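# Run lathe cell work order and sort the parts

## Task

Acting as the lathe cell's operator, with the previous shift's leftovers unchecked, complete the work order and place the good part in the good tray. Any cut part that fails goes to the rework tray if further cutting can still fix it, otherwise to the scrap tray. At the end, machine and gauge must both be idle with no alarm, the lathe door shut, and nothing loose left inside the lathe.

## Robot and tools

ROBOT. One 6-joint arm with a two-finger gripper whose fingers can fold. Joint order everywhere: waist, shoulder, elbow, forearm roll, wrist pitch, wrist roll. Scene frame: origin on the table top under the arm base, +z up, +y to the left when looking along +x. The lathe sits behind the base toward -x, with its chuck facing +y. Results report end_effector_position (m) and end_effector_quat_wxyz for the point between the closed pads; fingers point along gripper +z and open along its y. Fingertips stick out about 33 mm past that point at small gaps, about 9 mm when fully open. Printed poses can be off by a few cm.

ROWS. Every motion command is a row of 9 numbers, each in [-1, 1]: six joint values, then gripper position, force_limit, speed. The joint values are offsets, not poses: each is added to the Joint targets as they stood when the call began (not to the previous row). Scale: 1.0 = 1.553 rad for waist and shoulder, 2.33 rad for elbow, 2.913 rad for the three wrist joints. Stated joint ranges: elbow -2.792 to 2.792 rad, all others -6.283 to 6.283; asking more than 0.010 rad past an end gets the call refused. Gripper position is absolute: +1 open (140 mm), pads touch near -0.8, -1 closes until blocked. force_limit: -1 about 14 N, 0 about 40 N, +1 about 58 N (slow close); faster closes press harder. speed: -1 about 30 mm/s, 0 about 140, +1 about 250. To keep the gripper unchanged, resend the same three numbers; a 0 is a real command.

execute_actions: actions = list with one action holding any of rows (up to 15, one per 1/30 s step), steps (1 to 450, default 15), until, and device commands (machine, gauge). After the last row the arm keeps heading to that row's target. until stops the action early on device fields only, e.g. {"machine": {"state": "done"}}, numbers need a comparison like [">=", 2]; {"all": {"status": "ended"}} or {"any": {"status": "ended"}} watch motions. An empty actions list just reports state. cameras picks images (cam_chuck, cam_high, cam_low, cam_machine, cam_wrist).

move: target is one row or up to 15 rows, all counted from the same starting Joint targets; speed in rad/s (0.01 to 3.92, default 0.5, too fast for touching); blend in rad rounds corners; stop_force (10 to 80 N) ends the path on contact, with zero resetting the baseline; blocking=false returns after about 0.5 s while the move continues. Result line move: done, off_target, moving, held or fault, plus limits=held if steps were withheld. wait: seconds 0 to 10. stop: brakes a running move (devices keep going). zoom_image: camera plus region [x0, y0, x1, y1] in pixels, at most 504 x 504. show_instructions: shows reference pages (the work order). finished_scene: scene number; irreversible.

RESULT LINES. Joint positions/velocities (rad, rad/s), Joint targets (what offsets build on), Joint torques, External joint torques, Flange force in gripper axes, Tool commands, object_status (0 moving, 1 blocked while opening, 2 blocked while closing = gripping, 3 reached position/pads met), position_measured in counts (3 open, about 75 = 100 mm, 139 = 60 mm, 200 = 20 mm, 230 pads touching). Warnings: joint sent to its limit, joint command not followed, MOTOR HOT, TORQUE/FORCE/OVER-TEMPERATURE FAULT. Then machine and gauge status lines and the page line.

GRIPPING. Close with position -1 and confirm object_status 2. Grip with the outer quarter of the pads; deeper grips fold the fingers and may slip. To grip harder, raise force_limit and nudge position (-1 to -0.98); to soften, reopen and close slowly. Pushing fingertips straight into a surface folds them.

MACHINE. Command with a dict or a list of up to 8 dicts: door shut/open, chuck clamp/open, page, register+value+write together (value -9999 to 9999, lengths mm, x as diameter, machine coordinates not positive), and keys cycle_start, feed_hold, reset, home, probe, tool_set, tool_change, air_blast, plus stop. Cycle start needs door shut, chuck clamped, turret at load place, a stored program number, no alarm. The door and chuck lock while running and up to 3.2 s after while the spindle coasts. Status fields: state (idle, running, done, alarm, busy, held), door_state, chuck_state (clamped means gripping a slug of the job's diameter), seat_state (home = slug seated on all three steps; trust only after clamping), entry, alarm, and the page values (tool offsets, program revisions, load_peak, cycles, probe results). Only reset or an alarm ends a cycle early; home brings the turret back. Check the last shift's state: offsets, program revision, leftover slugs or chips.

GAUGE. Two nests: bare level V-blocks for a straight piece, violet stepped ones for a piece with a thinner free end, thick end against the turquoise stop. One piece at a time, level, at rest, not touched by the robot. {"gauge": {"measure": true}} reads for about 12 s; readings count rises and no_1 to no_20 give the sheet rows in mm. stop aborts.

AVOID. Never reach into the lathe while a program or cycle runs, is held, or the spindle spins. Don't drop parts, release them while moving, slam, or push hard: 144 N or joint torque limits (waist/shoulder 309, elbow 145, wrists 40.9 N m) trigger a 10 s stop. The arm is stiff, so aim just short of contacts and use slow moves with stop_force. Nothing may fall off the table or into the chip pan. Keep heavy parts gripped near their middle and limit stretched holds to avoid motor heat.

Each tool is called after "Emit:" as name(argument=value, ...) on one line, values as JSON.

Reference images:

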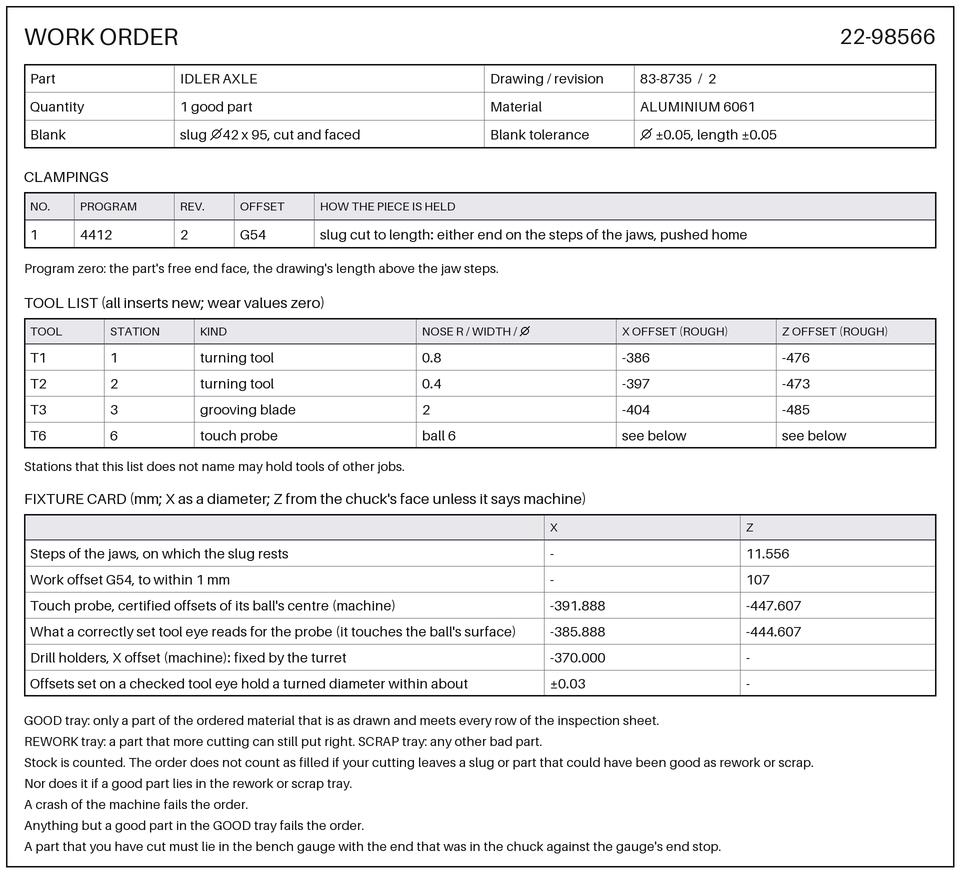

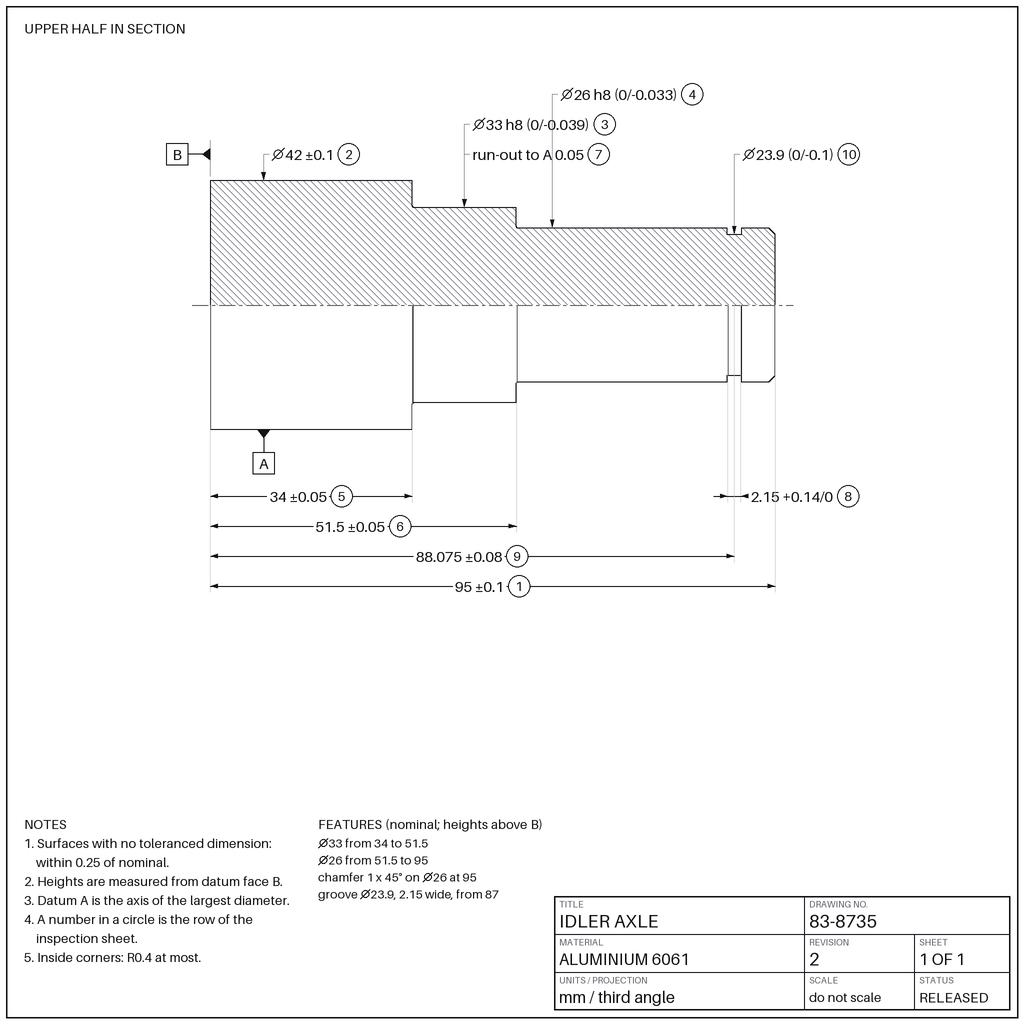

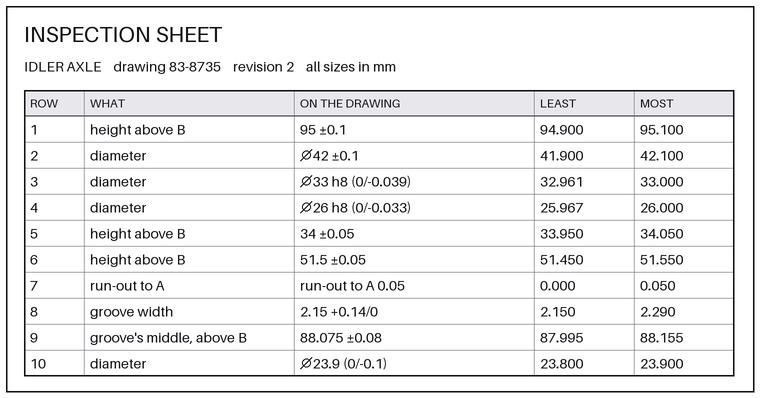

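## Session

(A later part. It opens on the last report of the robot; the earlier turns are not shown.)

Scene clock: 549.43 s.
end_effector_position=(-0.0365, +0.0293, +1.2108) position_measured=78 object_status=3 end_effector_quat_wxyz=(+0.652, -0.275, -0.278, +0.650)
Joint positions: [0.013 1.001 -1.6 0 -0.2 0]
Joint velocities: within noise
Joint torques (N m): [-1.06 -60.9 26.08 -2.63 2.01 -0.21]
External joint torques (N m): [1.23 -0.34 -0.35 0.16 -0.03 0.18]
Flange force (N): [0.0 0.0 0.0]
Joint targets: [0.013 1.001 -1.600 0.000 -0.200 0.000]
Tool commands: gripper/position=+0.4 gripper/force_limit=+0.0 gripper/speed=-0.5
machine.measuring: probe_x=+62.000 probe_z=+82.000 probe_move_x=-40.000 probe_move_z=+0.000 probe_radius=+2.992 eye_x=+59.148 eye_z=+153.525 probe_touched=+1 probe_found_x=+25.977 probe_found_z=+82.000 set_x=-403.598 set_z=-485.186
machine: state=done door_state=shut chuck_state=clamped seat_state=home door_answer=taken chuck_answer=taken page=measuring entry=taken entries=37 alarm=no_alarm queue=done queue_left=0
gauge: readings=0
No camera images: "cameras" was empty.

Emit:
execute_actions(actions=[{"machine":{"door":"open"},"steps":120,"until":{"machine":{"door_state":"open"}}}], cameras=[])

Emit:
move(target=[[0, 0.1616, -0.3073, 0, -0.1054, 0, 0.4, 0, -0.5],[0, -0.3200, -0.4537, 0, 0.2685, 0, 0.4, 0, -0.5],[0.4108, -0.7521, -0.3730, 0.2403, 0.4703, -0.1092, 0.4, 0, -0.5]], speed=[0.8, 0.8, 0.6], blend=0.04, cameras=["cam_wrist"])

Emit:
move(target=[-0.0735, -0.0589, 0.0575, -0.0361, -0.0230, 0.0074, 0.4, 0, -0.5], speed=0.15, stop_force=20, cameras=["cam_wrist"])

Emit:
execute_actions(actions=[{"rows":[[0,0,0,0,0,0,-1,-0.1,-1]],"steps":90}], cameras=["cam_wrist"])

Scene clock: 573.20 s.
end_effector_position=(-0.0365, +0.0293, +1.2108) position_measured=78 object_status=3 end_effector_quat_wxyz=(+0.652, -0.275, -0.278, +0.650)
Joint positions: [0.013 1.001 -1.6 0 -0.2 0]
Joint velocities: within noise
Joint torques (N m): [-1.16 -61.15 26.27 -2.69 1.98 -0.28]
External joint torques (N m): [1.16 0.02 -0.58 0.23 -0.01 0.24]
Flange force (N): [0.0 0.0 0.0]
Joint targets: [0.013 1.001 -1.600 0.000 -0.200 0.000]
Tool commands: gripper/position=+0.4 gripper/force_limit=+0.0 gripper/speed=-0.5
machine.measuring: probe_x=+62.000 probe_z=+82.000 probe_move_x=-40.000 probe_move_z=+0.000 probe_radius=+2.992 eye_x=+59.148 eye_z=+153.525 probe_touched=+1 probe_found_x=+25.977 probe_found_z=+82.000 set_x=-403.598 set_z=-485.186
machine: state=done door_state=open chuck_state=clamped seat_state=home door_answer=taken chuck_answer=taken page=measuring entry=taken entries=37 alarm=no_alarm queue=running queue_left=0
gauge: readings=0
No camera images: "cameras" was empty.

Scene clock: 577.17 s.
end_effector_position=(-0.6546, -0.1975, +0.3008) position_measured=78 object_status=3 end_effector_quat_wxyz=(+0.499, -0.499, -0.504, +0.498)
Joint positions: [0.651 -0.168 -2.469 0.7 1.17 -0.318]
Joint velocities: within noise
Joint torques (N m): [-2.3 38.19 20.32 -2.58 2.65 -0.2]
External joint torques (N m): [2.17 -0.48 -0.46 0.2 -0.04 0.16]
Flange force (N): [-4.9 1.4 -3.8]
Joint targets: [0.651 -0.168 -2.469 0.700 1.170 -0.318]
machine.measuring: probe_x=+62.000 probe_z=+82.000 probe_move_x=-40.000 probe_move_z=+0.000 probe_radius=+2.992 eye_x=+59.148 eye_z=+153.525 probe_touched=+1 probe_found_x=+25.977 probe_found_z=+82.000 set_x=-403.598 set_z=-485.186
machine: state=done door_state=open chuck_state=clamped seat_state=home door_answer=taken chuck_answer=taken page=measuring entry=taken entries=37 alarm=no_alarm queue=done queue_left=0
gauge: readings=0
move: done
Images, in order (width x height): cam_wrist 672x504.

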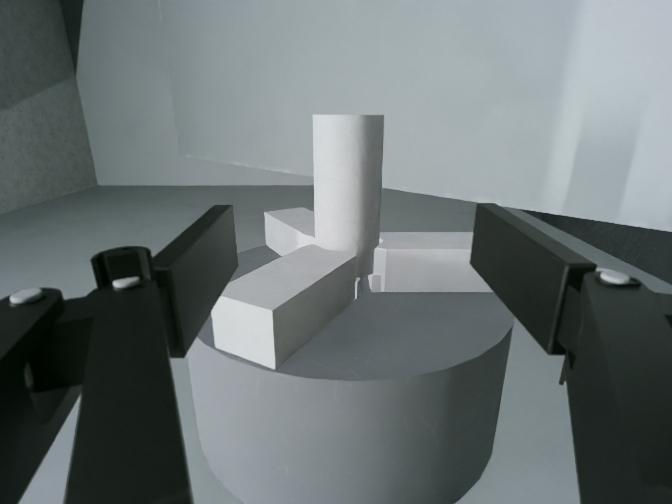

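Scene clock: 578.80 s.
end_effector_position=(-0.7405, -0.1967, +0.3005) position_measured=78 object_status=3 end_effector_quat_wxyz=(+0.500, -0.500, -0.503, +0.498)
Joint positions: [0.537 -0.259 -2.335 0.595 1.103 -0.297]
Joint velocities: within noise
Joint torques (N m): [-1.39 47.61 22.36 -2.87 2.78 -0.24]
External joint torques (N m): [0.92 1.45 -0.4 0.31 -0.15 0.19]
Flange force (N): [-1.1 -2.8 -3.4]
Joint targets: [0.537 -0.259 -2.335 0.595 1.103 -0.297]
machine.measuring: probe_x=+62.000 probe_z=+82.000 probe_move_x=-40.000 probe_move_z=+0.000 probe_radius=+2.992 eye_x=+59.148 eye_z=+153.525 probe_touched=+1 probe_found_x=+25.977 probe_found_z=+82.000 set_x=-403.598 set_z=-485.186
machine: state=done door_state=open chuck_state=clamped seat_state=home door_answer=taken chuck_answer=taken page=measuring entry=taken entries=37 alarm=no_alarm queue=done queue_left=0
gauge: readings=0
move: done
Images, in order (width x height): cam_wrist 672x504.

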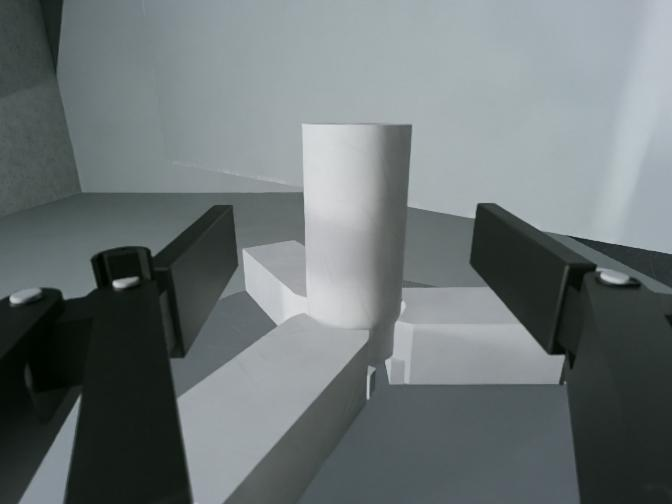

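Scene clock: 582.00 s.
end_effector_position=(-0.7405, -0.1967, +0.3005) position_measured=168 object_status=2 end_effector_quat_wxyz=(+0.500, -0.500, -0.503, +0.498)
Joint positions: [0.537 -0.259 -2.335 0.595 1.103 -0.297]
Joint velocities: within noise
Joint torques (N m): [-4.76 51.17 33.5 -3.51 4.95 -0.65]
External joint torques (N m): [4.59 -2.09 -11.37 0.91 -2.29 0.6]
Flange force (N): [-1.5 5.3 -20.4]
Joint targets: [0.537 -0.259 -2.335 0.595 1.103 -0.297]
machine.measuring: probe_x=+62.000 probe_z=+82.000 probe_move_x=-40.000 probe_move_z=+0.000 probe_radius=+2.992 eye_x=+59.148 eye_z=+153.525 probe_touched=+1 probe_found_x=+25.977 probe_found_z=+82.000 set_x=-403.598 set_z=-485.186
machine: state=done door_state=open chuck_state=clamped seat_state=home door_answer=taken chuck_answer=taken page=measuring entry=taken entries=37 alarm=no_alarm queue=done queue_left=0
gauge: readings=0
Images, in order (width x height): cam_wrist 672x504.

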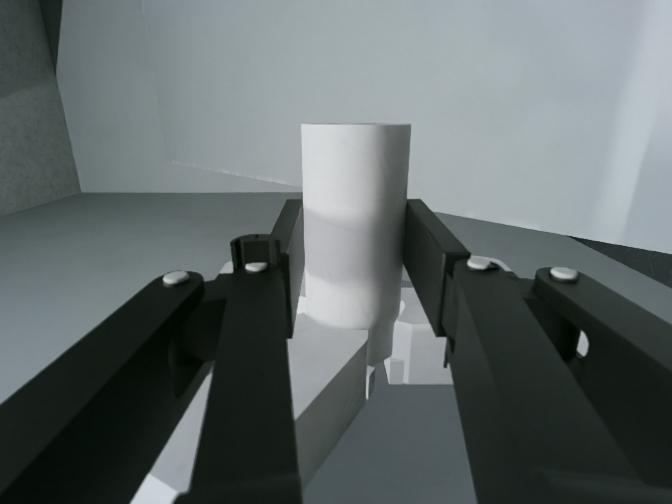

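Emit:
execute_actions(actions=[{"machine":{"chuck":"open"},"steps":75,"until":{"machine":{"chuck_state":"open"}}}], cameras=[])

Emit:
move(target=[[-0.0148, 0.0042, -0.0041, -0.0088, -0.0014, 0.0048, -1, -0.1, -1],[-0.0610, 0.0142, -0.0142, -0.0363, -0.0053, 0.0187, -1, -0.1, -1],[-0.1243, 0.0244, -0.0243, -0.0743, -0.0102, 0.0376, -1, -0.1, -1]], speed=0.12, blend=0.005, cameras=["cam_chuck"])

Scene clock: 593.80 s.
end_effector_position=(-0.7405, -0.1967, +0.3005) position_measured=168 object_status=2 end_effector_quat_wxyz=(+0.500, -0.500, -0.503, +0.498)
Joint positions: [0.537 -0.259 -2.335 0.595 1.103 -0.297]
Joint velocities: within noise
Joint torques (N m): [0.06 50.54 24.78 -3.77 3.62 -0.38]
External joint torques (N m): [-0.55 -1.5 -2.97 1.22 -0.97 0.33]
Flange force (N): [0.7 2.1 -3.0]
Joint targets: [0.537 -0.259 -2.335 0.595 1.103 -0.297]
Tool commands: gripper/position=-1.0 gripper/force_limit=-0.1 gripper/speed=-1.0
machine.measuring: probe_x=+62.000 probe_z=+82.000 probe_move_x=-40.000 probe_move_z=+0.000 probe_radius=+2.992 eye_x=+59.148 eye_z=+153.525 probe_touched=+1 probe_found_x=+25.977 probe_found_z=+82.000 set_x=-403.598 set_z=-485.186
machine: state=idle door_state=open chuck_state=open seat_state=home door_answer=taken chuck_answer=taken page=measuring entry=taken entries=37 alarm=no_alarm queue=running queue_left=0
gauge: readings=0
No camera images: "cameras" was empty.

Scene clock: 595.90 s.
end_effector_position=(-0.7403, -0.1047, +0.3011) position_measured=168 object_status=2 end_effector_quat_wxyz=(+0.500, -0.500, -0.502, +0.498)
Joint positions: [0.344 -0.221 -2.391 0.378 1.073 -0.187]
Joint velocities: within noise
Joint torques (N m): [-1.49 47.36 24.94 -3.01 4.04 -0.24]
External joint torques (N m): [1.26 -2.22 -2.77 0.54 -1.32 0.2]
Flange force (N): [-3.0 2.8 -2.7]
Joint targets: [0.344 -0.221 -2.391 0.378 1.073 -0.187]
machine.measuring: probe_x=+62.000 probe_z=+82.000 probe_move_x=-40.000 probe_move_z=+0.000 probe_radius=+2.992 eye_x=+59.148 eye_z=+153.525 probe_touched=+1 probe_found_x=+25.977 probe_found_z=+82.000 set_x=-403.598 set_z=-485.186
machine: state=idle door_state=open chuck_state=open seat_state=open door_answer=taken chuck_answer=taken page=measuring entry=taken entries=37 alarm=no_alarm queue=done queue_left=0
gauge: readings=0
move: done
Images, in order (width x height): cam_chuck 672x504.

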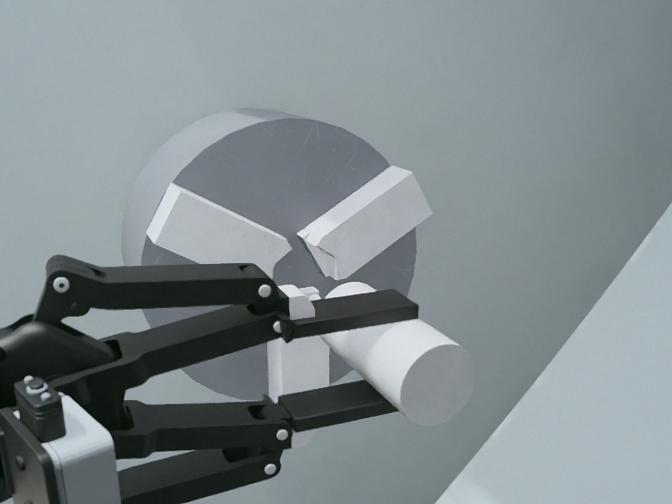

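Emit:
move(target=[[-0.2131, 0.4668, -0.1142, -0.1298, -0.1686, 0.0642, -1, -0.1, -1],[-0.2131, 0.9485, 0.0322, -0.1298, -0.5424, 0.0642, -1, -0.1, -1],[-0.2215, 0.6574, 0.9833, -0.1298, -0.2139, -0.4507, -1, -0.1, -1]], speed=[0.5, 0.8, 1.0], blend=0.08, cameras=[])

Emit:
execute_actions(actions=[{"machine":{"door":"shut"},"steps":2}], cameras=[])

Emit:
move(target=[0.0161, -0.6355, 0.8442, 0, 0.3471, -0.5592, -1, -0.1, -1], speed=0.9, cameras=["cam_wrist","cam_high"])

Emit:
zoom_image(camera="cam_wrist", region=[70, 10, 350, 240])

Scene clock: 615.23 s.
end_effector_position=(+1.1035, +0.0149, +1.1831) position_measured=168 object_status=2 end_effector_quat_wxyz=(+0.840, +0.025, +0.541, +0.025)
Joint positions: [-0.001 0.8 -0.1 0 0.45 -1.5]
Joint velocities: within noise
Joint torques (N m): [-1.04 -106.9 -35.1 2.77 -3.5 -0.3]
External joint torques (N m): [0.9 3.13 5.48 0 0.94 0.31]
Flange force (N): [0.0 0.0 0.0]
Joint targets: [-0.001 0.800 -0.100 0.000 0.450 -1.500]
machine.measuring: probe_x=+62.000 probe_z=+82.000 probe_move_x=-40.000 probe_move_z=+0.000 probe_radius=+2.992 eye_x=+59.148 eye_z=+153.525 probe_touched=+1 probe_found_x=+25.977 probe_found_z=+82.000 set_x=-403.598 set_z=-485.186
machine: state=idle door_state=open chuck_state=open seat_state=open door_answer=taken chuck_answer=taken page=measuring entry=taken entries=37 alarm=no_alarm queue=done queue_left=0
gauge: readings=0
move: done
No camera images: "cameras" was empty.

Scene clock: 615.50 s.
end_effector_position=(+1.1038, +0.0149, +1.1827) position_measured=168 object_status=2 end_effector_quat_wxyz=(+0.840, +0.025, +0.541, +0.025)
Joint positions: [-0.001 0.8 -0.1 0 0.45 -1.5]
Joint velocities: within noise
Joint torques (N m): [-0.73 -106.46 -34.07 2.83 -3.56 -0.22]
External joint torques (N m): [1.53 2.64 4.53 -0.03 1.02 0.22]
Flange force (N): [0.0 0.0 0.0]
Joint targets: [-0.001 0.800 -0.100 0.000 0.450 -1.500]
Tool commands: gripper/position=-1.0 gripper/force_limit=-0.1 gripper/speed=-1.0
machine.measuring: probe_x=+62.000 probe_z=+82.000 probe_move_x=-40.000 probe_move_z=+0.000 probe_radius=+2.992 eye_x=+59.148 eye_z=+153.525 probe_touched=+1 probe_found_x=+25.977 probe_found_z=+82.000 set_x=-403.598 set_z=-485.186
machine: state=idle door_state=between chuck_state=open seat_state=open door_answer=taken chuck_answer=taken page=measuring entry=taken entries=37 alarm=no_alarm queue=running queue_left=0
gauge: readings=0
No camera images: "cameras" was empty.

Scene clock: 618.27 s.
end_effector_position=(+0.4386, +0.0381, +0.4004) position_measured=168 object_status=2 end_effector_quat_wxyz=(-0.003, +0.707, -0.707, +0.000)
Joint positions: [0.024 -0.187 1.867 0 1.461 -3.129]
Joint velocities: within noise
Joint torques (N m): [-1.39 -23.86 -46.52 4.45 0.1 -0.3]
External joint torques (N m): [1.32 1.96 4.62 -0.19 -0.13 0.3]
Flange force (N): [-3.4 2.8 8.2]
Joint targets: [0.024 -0.187 1.867 0.000 1.461 -3.129]
machine.measuring: probe_x=+62.000 probe_z=+82.000 probe_move_x=-40.000 probe_move_z=+0.000 probe_radius=+2.992 eye_x=+59.148 eye_z=+153.525 probe_touched=+1 probe_found_x=+25.977 probe_found_z=+82.000 set_x=-403.598 set_z=-485.186
machine: state=idle door_state=shut chuck_state=open seat_state=open door_answer=taken chuck_answer=taken page=measuring entry=taken entries=37 alarm=no_alarm queue=done queue_left=0
gauge: readings=0
move: done
Images, in order (width x height): cam_high 672x504, cam_wrist 672x504.

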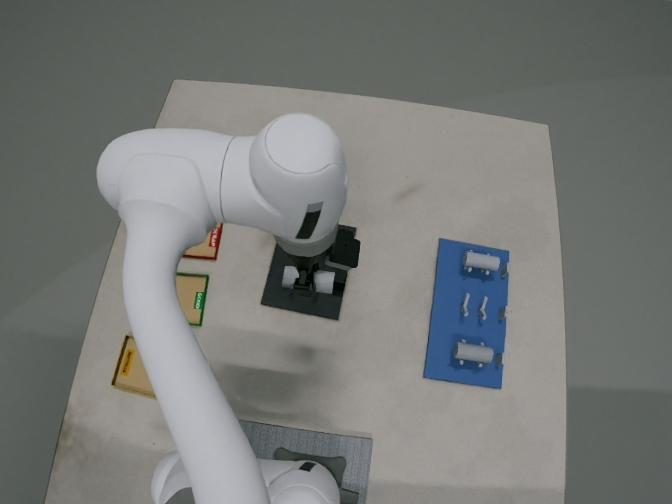

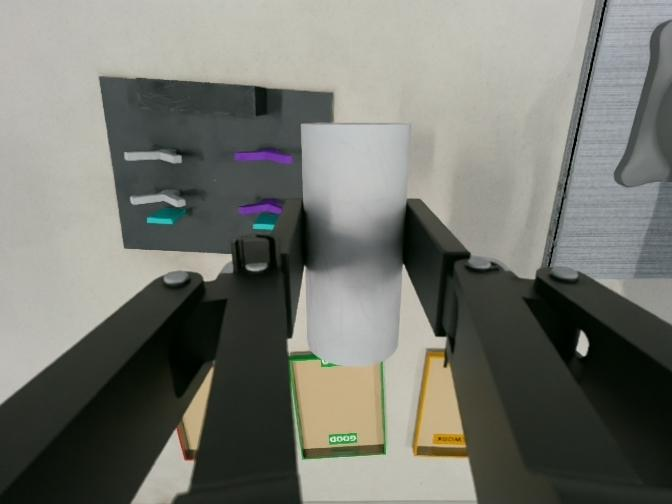

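Scaled by 1.800 from the camera's 672x504 image, which has a finer 960x720 frame.

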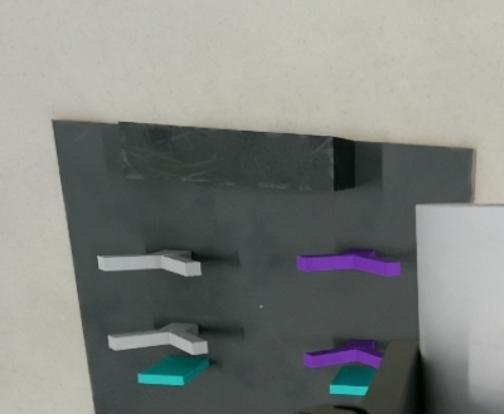

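Emit:
move(target=[0.0247, 0.3200, -0.0166, 0, -0.1571, 0.0332, -1, -0.1, -1], speed=0.45, cameras=["cam_wrist","cam_low"])

Emit:
zoom_image(camera="cam_wrist", region=[210, 60, 510, 400])

Emit:
zoom_image(camera="cam_low", region=[470, 160, 650, 270])

Scene clock: 643.83 s.
end_effector_position=(+0.6575, +0.0672, +0.1433) position_measured=168 object_status=2 end_effector_quat_wxyz=(-0.003, +0.686, -0.728, +0.000)
Joint positions: [0.063 0.31 1.828 0 1.004 -3.032]
Joint velocities: within noise
Joint torques (N m): [-1.1 -68.68 -39.52 3.67 0.03 -0.33]
External joint torques (N m): [1.26 1.73 3.9 -0.04 -0.04 0.33]
Flange force (N): [-1.5 5.5 5.0]
Joint targets: [0.063 0.310 1.828 0.000 1.004 -3.032]
machine.measuring: probe_x=+62.000 probe_z=+82.000 probe_move_x=-40.000 probe_move_z=+0.000 probe_radius=+2.992 eye_x=+59.148 eye_z=+153.525 probe_touched=+1 probe_found_x=+25.977 probe_found_z=+82.000 set_x=-403.598 set_z=-485.186
machine: state=idle door_state=shut chuck_state=open seat_state=open door_answer=taken chuck_answer=taken page=measuring entry=taken entries=37 alarm=no_alarm queue=done queue_left=0
gauge: readings=0
move: done
Images, in order (width x height): cam_low 672x504, cam_wrist 672x504.

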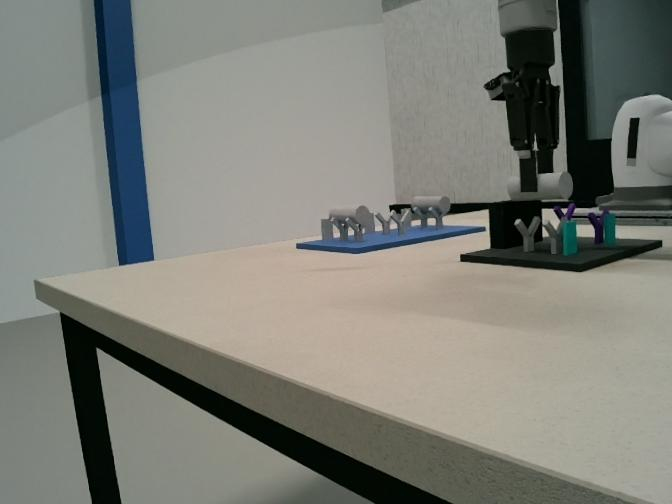

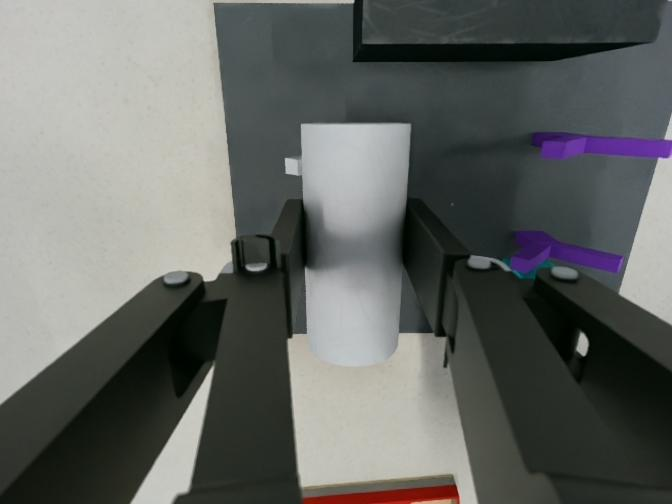

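Scaled by 1.482 from the camera's 672x504 image, which has a finer 960x720 frame.

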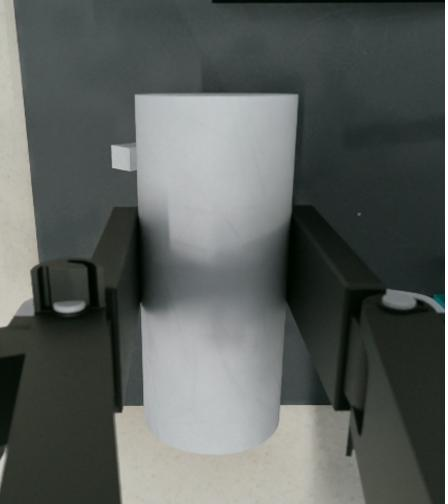

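Scaled by 2.800 from the camera's 672x504 image, which has a finer 960x720 frame.

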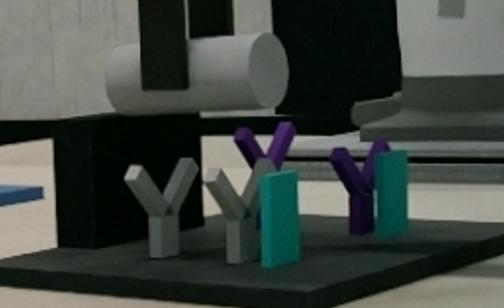

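Emit:
move(target=[[0, 0.0017, -0.0016, 0, 0.0003, 0, -1, -0.1, -1],[0, 0.0191, 0.0079, 0, -0.0165, 0, -1, -0.1, -1],[0, 0.0326, 0.0155, 0, -0.0298, 0, -1, -0.1, -1]], speed=[0.1, 0.1, 0.015], stop_force=10, cameras=["cam_wrist","cam_low"])

Emit:
zoom_image(camera="cam_low", region=[470, 160, 650, 270])

Scene clock: 674.83 s.
end_effector_position=(+0.6596, +0.0675, +0.0984) position_measured=168 object_status=2 end_effector_quat_wxyz=(-0.003, +0.686, -0.728, +0.000)
Joint positions: [0.063 0.355 1.86 0 0.926 -3.032]
Joint velocities: within noise
Joint torques (N m): [-5.57 -64.38 -35.98 1.76 -1.42 -0.27]
External joint torques (N m): [5.58 -4.91 2.39 1.66 1.42 0.27]
Flange force (N): [-7.1 11.3 -5.7]
Joint targets: [0.063 0.355 1.860 0.000 0.926 -3.032]
machine.measuring: probe_x=+62.000 probe_z=+82.000 probe_move_x=-40.000 probe_move_z=+0.000 probe_radius=+2.992 eye_x=+59.148 eye_z=+153.525 probe_touched=+1 probe_found_x=+25.977 probe_found_z=+82.000 set_x=-403.598 set_z=-485.186
machine: state=idle door_state=shut chuck_state=open seat_state=open door_answer=taken chuck_answer=taken page=measuring entry=taken entries=37 alarm=no_alarm queue=done queue_left=0
gauge: readings=0
move: contact; path passed 2 of 3 targets
Images, in order (width x height): cam_low 672x504, cam_wrist 672x504.

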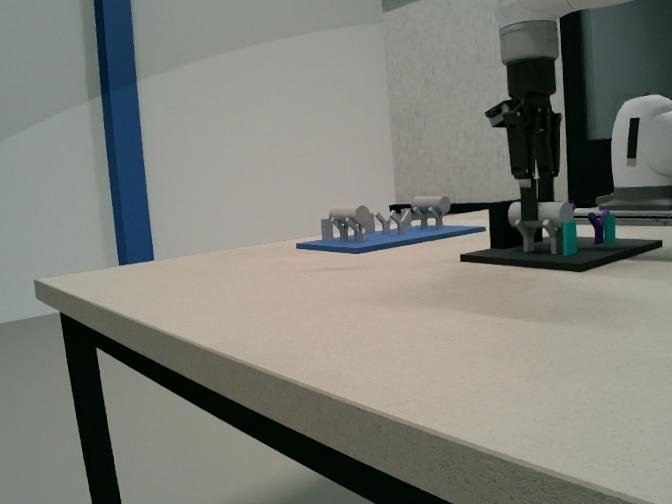

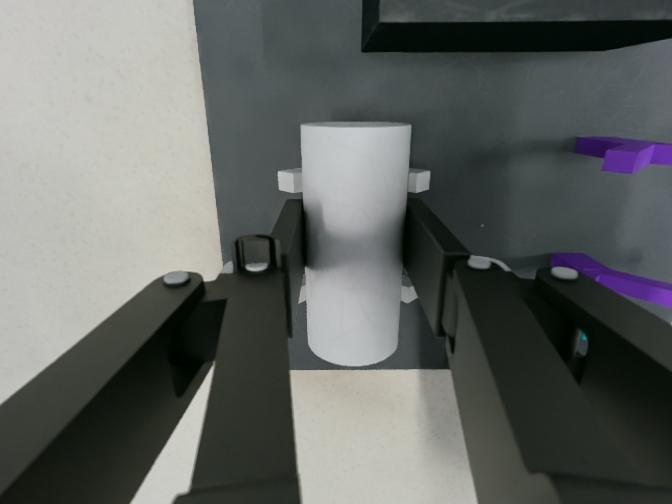

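Scaled by 2.800 from the camera's 672x504 image, which has a finer 960x720 frame.

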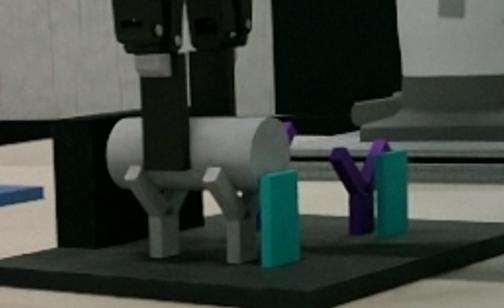

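Emit:
move(target=[0, 0.0022, 0.0014, 0, -0.0024, 0, -1, -0.1, -1], speed=0.01, stop_force=12, cameras=[])

Emit:
move(target=[0.0078, 0, 0, 0, 0, 0.0042, -1, -0.1, -1], speed=0.012, stop_force=22, cameras=["cam_low"])

Emit:
zoom_image(camera="cam_low", region=[470, 160, 650, 270])

Scene clock: 685.30 s.
end_effector_position=(+0.6595, +0.0675, +0.0976) position_measured=168 object_status=2 end_effector_quat_wxyz=(-0.003, +0.686, -0.728, +0.000)
Joint positions: [0.063 0.356 1.861 0 0.925 -3.032]
Joint velocities: within noise
Joint torques (N m): [-5.23 -55.28 -35.18 1.39 -4.44 -0.65]
External joint torques (N m): [5.42 -13.79 1.79 2.01 4.43 0.65]
Flange force (N): [-6.0 20.0 -20.4]
Joint targets: [0.063 0.356 1.861 0.000 0.925 -3.032]
machine.measuring: probe_x=+62.000 probe_z=+82.000 probe_move_x=-40.000 probe_move_z=+0.000 probe_radius=+2.992 eye_x=+59.148 eye_z=+153.525 probe_touched=+1 probe_found_x=+25.977 probe_found_z=+82.000 set_x=-403.598 set_z=-485.186
machine: state=idle door_state=shut chuck_state=open seat_state=open door_answer=taken chuck_answer=taken page=measuring entry=taken entries=37 alarm=no_alarm queue=done queue_left=0
gauge: readings=0
move: contact
No camera images: "cameras" was empty.

Scene clock: 686.00 s.
end_effector_position=(+0.6594, +0.0683, +0.0976) position_measured=168 object_status=2 end_effector_quat_wxyz=(-0.003, +0.686, -0.728, +0.000)
Joint positions: [0.064 0.356 1.861 0 0.925 -3.031]
Joint velocities: within noise
Joint torques (N m): [8.81 -60.82 -34.25 7.52 -2.44 -0.48]
External joint torques (N m): [-8.93 -8.76 0.5 -4.09 2.42 0.48]
Flange force (N): [14.5 9.6 -12.8]
Joint targets: [0.064 0.356 1.861 0.000 0.925 -3.031]
machine.measuring: probe_x=+62.000 probe_z=+82.000 probe_move_x=-40.000 probe_move_z=+0.000 probe_radius=+2.992 eye_x=+59.148 eye_z=+153.525 probe_touched=+1 probe_found_x=+25.977 probe_found_z=+82.000 set_x=-403.598 set_z=-485.186
machine: state=idle door_state=shut chuck_state=open seat_state=open door_answer=taken chuck_answer=taken page=measuring entry=taken entries=37 alarm=no_alarm queue=done queue_left=0
gauge: readings=0
move: contact; the waist is farthest, 0.011 rad from its target
Images, in order (width x height): cam_low 672x504.

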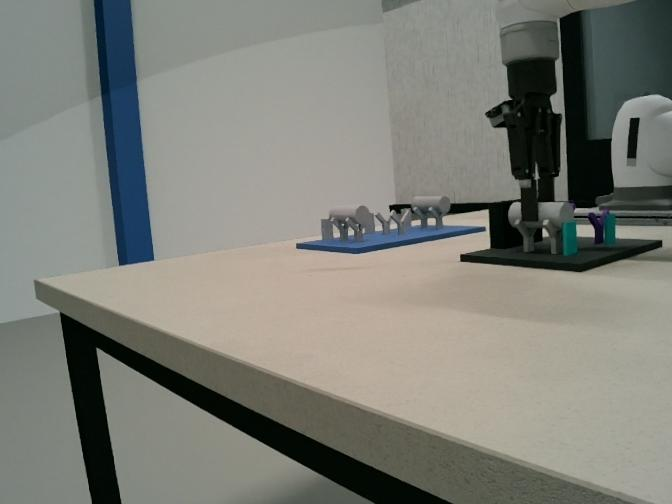

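Scaled by 2.800 from the camera's 672x504 image, which has a finer 960x720 frame.

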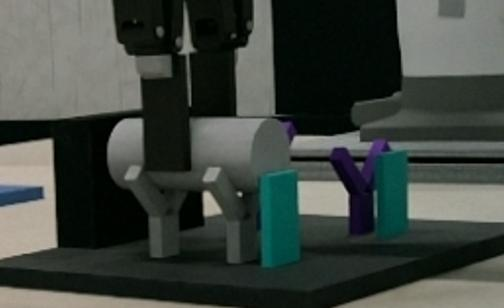

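Emit:
execute_actions(actions=[{"rows":[[0,0,0,0,0,0,-0.12,-0.6,-1]],"steps":30}], cameras=["cam_wrist","cam_low"])

Emit:
execute_actions(actions=[{"gauge":{"measure":true},"steps":450,"until":{"gauge":{"state":"idle","readings":[">",0]}}}], cameras=[])

Scene clock: 693.13 s.
end_effector_position=(+0.6594, +0.0682, +0.0976) position_measured=144 object_status=3 end_effector_quat_wxyz=(-0.003, +0.686, -0.728, +0.000)
Joint positions: [0.064 0.356 1.861 0 0.925 -3.031]
Joint velocities: within noise
Joint torques (N m): [-1.26 -68.64 -35.78 3.47 0.11 -0.21]
External joint torques (N m): [1.04 0.09 2.32 -0.07 -0.13 0.21]
Flange force (N): [-1.1 4.7 2.0]
Joint targets: [0.064 0.356 1.861 0.000 0.925 -3.031]
machine.measuring: probe_x=+62.000 probe_z=+82.000 probe_move_x=-40.000 probe_move_z=+0.000 probe_radius=+2.992 eye_x=+59.148 eye_z=+153.525 probe_touched=+1 probe_found_x=+25.977 probe_found_z=+82.000 set_x=-403.598 set_z=-485.186
machine: state=idle door_state=shut chuck_state=open seat_state=open door_answer=taken chuck_answer=taken page=measuring entry=taken entries=37 alarm=no_alarm queue=done queue_left=0
gauge: readings=0
Images, in order (width x height): cam_low 672x504, cam_wrist 672x504.

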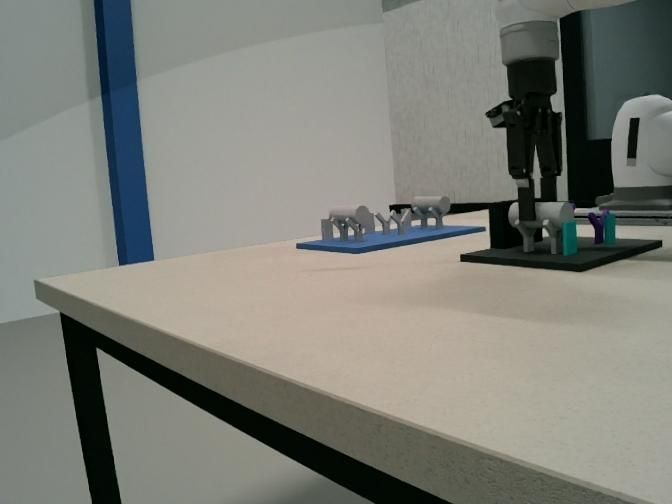

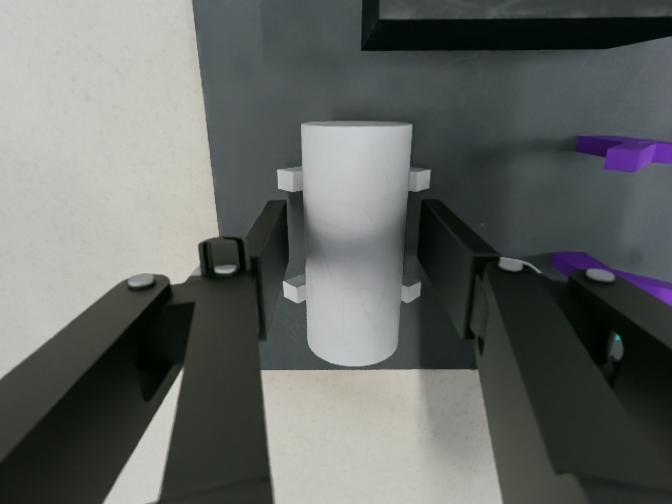

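Scene clock: 705.33 s.
end_effector_position=(+0.6594, +0.0683, +0.0976) position_measured=144 object_status=3 end_effector_quat_wxyz=(-0.003, +0.686, -0.728, +0.000)
Joint positions: [0.064 0.356 1.861 0 0.925 -3.031]
Joint velocities: within noise
Joint torques (N m): [-0.77 -69.11 -36.02 3.47 0.08 -0.21]
External joint torques (N m): [0.87 -0.36 2.5 -0.06 -0.08 0.21]
Flange force (N): [-0.7 5.6 1.6]
Joint targets: [0.064 0.356 1.861 0.000 0.925 -3.031]
Tool commands: gripper/position=-0.12 gripper/force_limit=-0.6 gripper/speed=-1.0
machine.measuring: probe_x=+62.000 probe_z=+82.000 probe_move_x=-40.000 probe_move_z=+0.000 probe_radius=+2.992 eye_x=+59.148 eye_z=+153.525 probe_touched=+1 probe_found_x=+25.977 probe_found_z=+82.000 set_x=-403.598 set_z=-485.186
machine: state=idle door_state=shut chuck_state=open seat_state=open door_answer=taken chuck_answer=taken page=measuring entry=taken entries=37 alarm=no_alarm queue=done queue_left=0
gauge: message=started readings=1 no_1=95.014 no_2=41.984 no_3=32.977 no_4=25.980 no_5=34.008 no_6=51.509 no_7=0.012 no_8=2.222 no_9=88.087 no_10=23.850
No camera images: "cameras" was empty.

Emit:
execute_actions(actions=[{"rows":[[0,0,0,0,0,0,-1,-0.1,-1]],"steps":45}], cameras=[])

Emit:
move(target=[[0, -0.0584, -0.0391, 0, 0.0623, 0, -1, -0.1, -1],[0.4577, -0.0833, -0.0175, 0, 0.0583, 0.2235, -1, -0.1, -1]], speed=[0.15, 0.7], blend=0.02, cameras=["cam_wrist"])

Scene clock: 719.03 s.
end_effector_position=(+0.6594, +0.0683, +0.0976) position_measured=168 object_status=2 end_effector_quat_wxyz=(-0.003, +0.686, -0.728, +0.000)
Joint positions: [0.064 0.356 1.861 0 0.925 -3.031]
Joint velocities: within noise
Joint torques (N m): [-1.54 -60.94 -34.88 3.02 -2.63 -0.52]
External joint torques (N m): [2.13 -8.62 1.34 0.4 2.62 0.52]
Flange force (N): [-1.9 12.8 -12.3]
Joint targets: [0.064 0.356 1.861 0.000 0.925 -3.031]
machine.measuring: probe_x=+62.000 probe_z=+82.000 probe_move_x=-40.000 probe_move_z=+0.000 probe_radius=+2.992 eye_x=+59.148 eye_z=+153.525 probe_touched=+1 probe_found_x=+25.977 probe_found_z=+82.000 set_x=-403.598 set_z=-485.186
machine: state=idle door_state=shut chuck_state=open seat_state=open door_answer=taken chuck_answer=taken page=measuring entry=taken entries=37 alarm=no_alarm queue=done queue_left=0
gauge: message=started readings=1 no_1=95.014 no_2=41.984 no_3=32.977 no_4=25.980 no_5=34.008 no_6=51.509 no_7=0.012 no_8=2.222 no_9=88.087 no_10=23.850
No camera images: "cameras" was empty.

Scene clock: 721.70 s.
end_effector_position=(+0.4356, +0.4636, +0.2019) position_measured=168 object_status=2 end_effector_quat_wxyz=(-0.003, +0.707, -0.707, +0.000)
Joint positions: [0.775 0.226 1.82 0 1.095 -2.38]
Joint velocities: within noise
Joint torques (N m): [-1.03 -62.07 -41.58 3.89 0.17 -0.24]
External joint torques (N m): [0.89 1.83 4.15 -0.08 -0.16 0.24]
Flange force (N): [2.5 4.8 6.0]
Joint targets: [0.775 0.227 1.820 0.000 1.095 -2.380]
machine.measuring: probe_x=+62.000 probe_z=+82.000 probe_move_x=-40.000 probe_move_z=+0.000 probe_radius=+2.992 eye_x=+59.148 eye_z=+153.525 probe_touched=+1 probe_found_x=+25.977 probe_found_z=+82.000 set_x=-403.598 set_z=-485.186
machine: state=idle door_state=shut chuck_state=open seat_state=open door_answer=taken chuck_answer=taken page=measuring entry=taken entries=37 alarm=no_alarm queue=done queue_left=0
gauge: message=started readings=1 no_1=95.014 no_2=41.984 no_3=32.977 no_4=25.980 no_5=34.008 no_6=51.509 no_7=0.012 no_8=2.222 no_9=88.087 no_10=23.850
move: done
Images, in order (width x height): cam_wrist 672x504.

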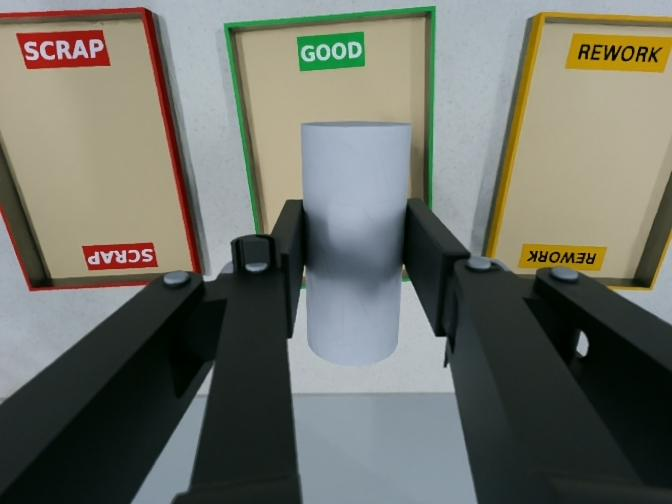

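Emit:
move(target=[[-0.0159, 0, 0, 0, 0, -0.0084, -1, -0.1, -1],[-0.0159, 0.0848, 0.0522, 0, -0.0871, -0.0084, -1, -0.1, -1]], speed=0.2, cameras=["cam_wrist"])

Emit:
move(target=[0, 0.0136, 0.0048, 0, -0.0111, 0, -1, -0.1, -1], speed=0.015, stop_force=10, cameras=[])

Emit:
execute_actions(actions=[{"rows":[[0,0,0,0,0,0,-0.17,-0.1,-1]],"steps":40}], cameras=["cam_wrist"])

Scene clock: 737.70 s.
end_effector_position=(+0.4461, +0.4521, +0.0620) position_measured=168 object_status=2 end_effector_quat_wxyz=(-0.003, +0.707, -0.707, +0.000)
Joint positions: [0.75 0.358 1.942 0 0.841 -2.404]
Joint velocities: within noise
Joint torques (N m): [-1.18 -68.65 -35.09 3.2 0.21 -0.29]
External joint torques (N m): [0.94 1.73 3.88 -0.02 -0.19 0.29]
Flange force (N): [2.5 5.2 4.8]
Joint targets: [0.750 0.358 1.942 0.000 0.841 -2.404]
machine.measuring: probe_x=+62.000 probe_z=+82.000 probe_move_x=-40.000 probe_move_z=+0.000 probe_radius=+2.992 eye_x=+59.148 eye_z=+153.525 probe_touched=+1 probe_found_x=+25.977 probe_found_z=+82.000 set_x=-403.598 set_z=-485.186
machine: state=idle door_state=shut chuck_state=open seat_state=open door_answer=taken chuck_answer=taken page=measuring entry=taken entries=37 alarm=no_alarm queue=done queue_left=0
gauge: message=started readings=1 no_1=95.014 no_2=41.984 no_3=32.977 no_4=25.980 no_5=34.008 no_6=51.509 no_7=0.012 no_8=2.222 no_9=88.087 no_10=23.850
move: done
Images, in order (width x height): cam_wrist 672x504.

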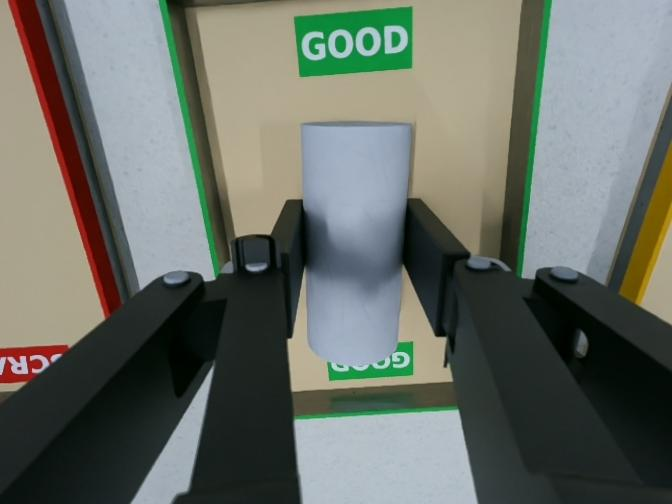

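Scene clock: 739.83 s.
end_effector_position=(+0.4462, +0.4522, +0.0491) position_measured=168 object_status=2 end_effector_quat_wxyz=(-0.003, +0.707, -0.707, +0.000)
Joint positions: [0.75 0.373 1.95 0 0.818 -2.404]
Joint velocities: within noise
Joint torques (N m): [-0.69 -53.78 -26.91 3.4 -1.78 -0.35]
External joint torques (N m): [0.64 -14.14 -3.77 -0.27 1.79 0.35]
Flange force (N): [5.4 7.5 -22.3]
Joint targets: [0.750 0.373 1.950 0.000 0.818 -2.404]
machine.measuring: probe_x=+62.000 probe_z=+82.000 probe_move_x=-40.000 probe_move_z=+0.000 probe_radius=+2.992 eye_x=+59.148 eye_z=+153.525 probe_touched=+1 probe_found_x=+25.977 probe_found_z=+82.000 set_x=-403.598 set_z=-485.186
machine: state=idle door_state=shut chuck_state=open seat_state=open door_answer=taken chuck_answer=taken page=measuring entry=taken entries=37 alarm=no_alarm queue=done queue_left=0
gauge: message=started readings=1 no_1=95.014 no_2=41.984 no_3=32.977 no_4=25.980 no_5=34.008 no_6=51.509 no_7=0.012 no_8=2.222 no_9=88.087 no_10=23.850
move: contact
No camera images: "cameras" was empty.

Scene clock: 741.37 s.
end_effector_position=(+0.4462, +0.4522, +0.0491) position_measured=150 object_status=3 end_effector_quat_wxyz=(-0.003, +0.707, -0.707, +0.000)
Joint positions: [0.75 0.373 1.95 0 0.818 -2.404]
Joint velocities: within noise
Joint torques (N m): [-1.45 -67.16 -32.95 3.11 0.14 -0.23]
External joint torques (N m): [1.43 -0.88 1.99 0.04 -0.15 0.23]
Flange force (N): [1.7 5.4 0.4]
Joint targets: [0.750 0.373 1.950 0.000 0.818 -2.404]
machine.measuring: probe_x=+62.000 probe_z=+82.000 probe_move_x=-40.000 probe_move_z=+0.000 probe_radius=+2.992 eye_x=+59.148 eye_z=+153.525 probe_touched=+1 probe_found_x=+25.977 probe_found_z=+82.000 set_x=-403.598 set_z=-485.186
machine: state=idle door_state=shut chuck_state=open seat_state=open door_answer=taken chuck_answer=taken page=measuring entry=taken entries=37 alarm=no_alarm queue=done queue_left=0
gauge: message=started readings=1 no_1=95.014 no_2=41.984 no_3=32.977 no_4=25.980 no_5=34.008 no_6=51.509 no_7=0.012 no_8=2.222 no_9=88.087 no_10=23.850
Images, in order (width x height): cam_wrist 672x504.

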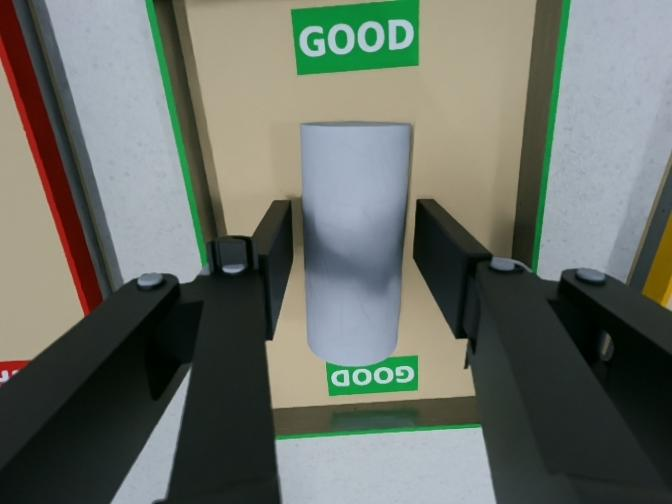

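Emit:
move(target=[0, -0.094, -0.056, 0, 0.095, 0, -0.17, -0.1, -1], speed=0.2, cameras=["cam_wrist","cam_high"])

Scene clock: 752.27 s.
end_effector_position=(+0.4472, +0.4531, +0.2017) position_measured=150 object_status=3 end_effector_quat_wxyz=(-0.003, +0.707, -0.707, +0.000)
Joint positions: [0.75 0.227 1.819 0 1.094 -2.404]
Joint velocities: within noise
Joint torques (N m): [-1.04 -59.83 -39.7 3.74 0.15 -0.26]
External joint torques (N m): [1.01 -0.23 2.43 0.06 -0.14 0.26]
Flange force (N): [2.1 4.9 2.6]
Joint targets: [0.750 0.227 1.819 0.000 1.094 -2.404]
machine.measuring: probe_x=+62.000 probe_z=+82.000 probe_move_x=-40.000 probe_move_z=+0.000 probe_radius=+2.992 eye_x=+59.148 eye_z=+153.525 probe_touched=+1 probe_found_x=+25.977 probe_found_z=+82.000 set_x=-403.598 set_z=-485.186
machine: state=idle door_state=shut chuck_state=open seat_state=open door_answer=taken chuck_answer=taken page=measuring entry=taken entries=37 alarm=no_alarm queue=done queue_left=0
gauge: message=started readings=1 no_1=95.014 no_2=41.984 no_3=32.977 no_4=25.980 no_5=34.008 no_6=51.509 no_7=0.012 no_8=2.222 no_9=88.087 no_10=23.850
move: done
Images, in order (width x height): cam_high 672x504, cam_wrist 672x504.

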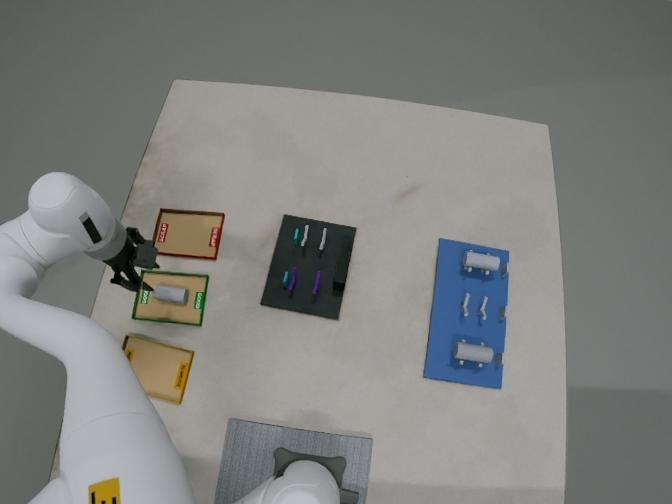

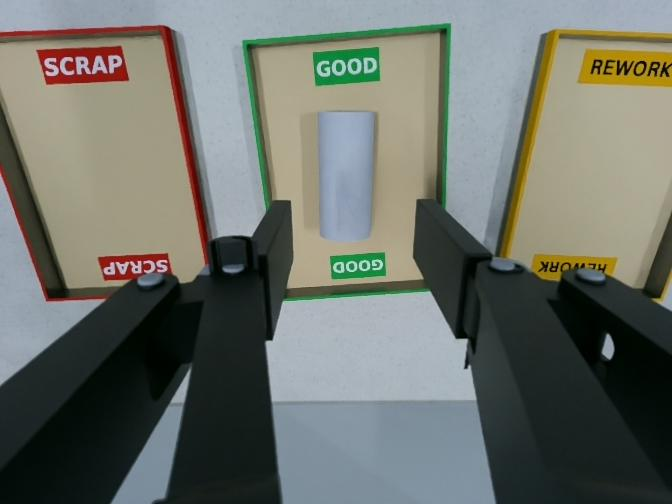

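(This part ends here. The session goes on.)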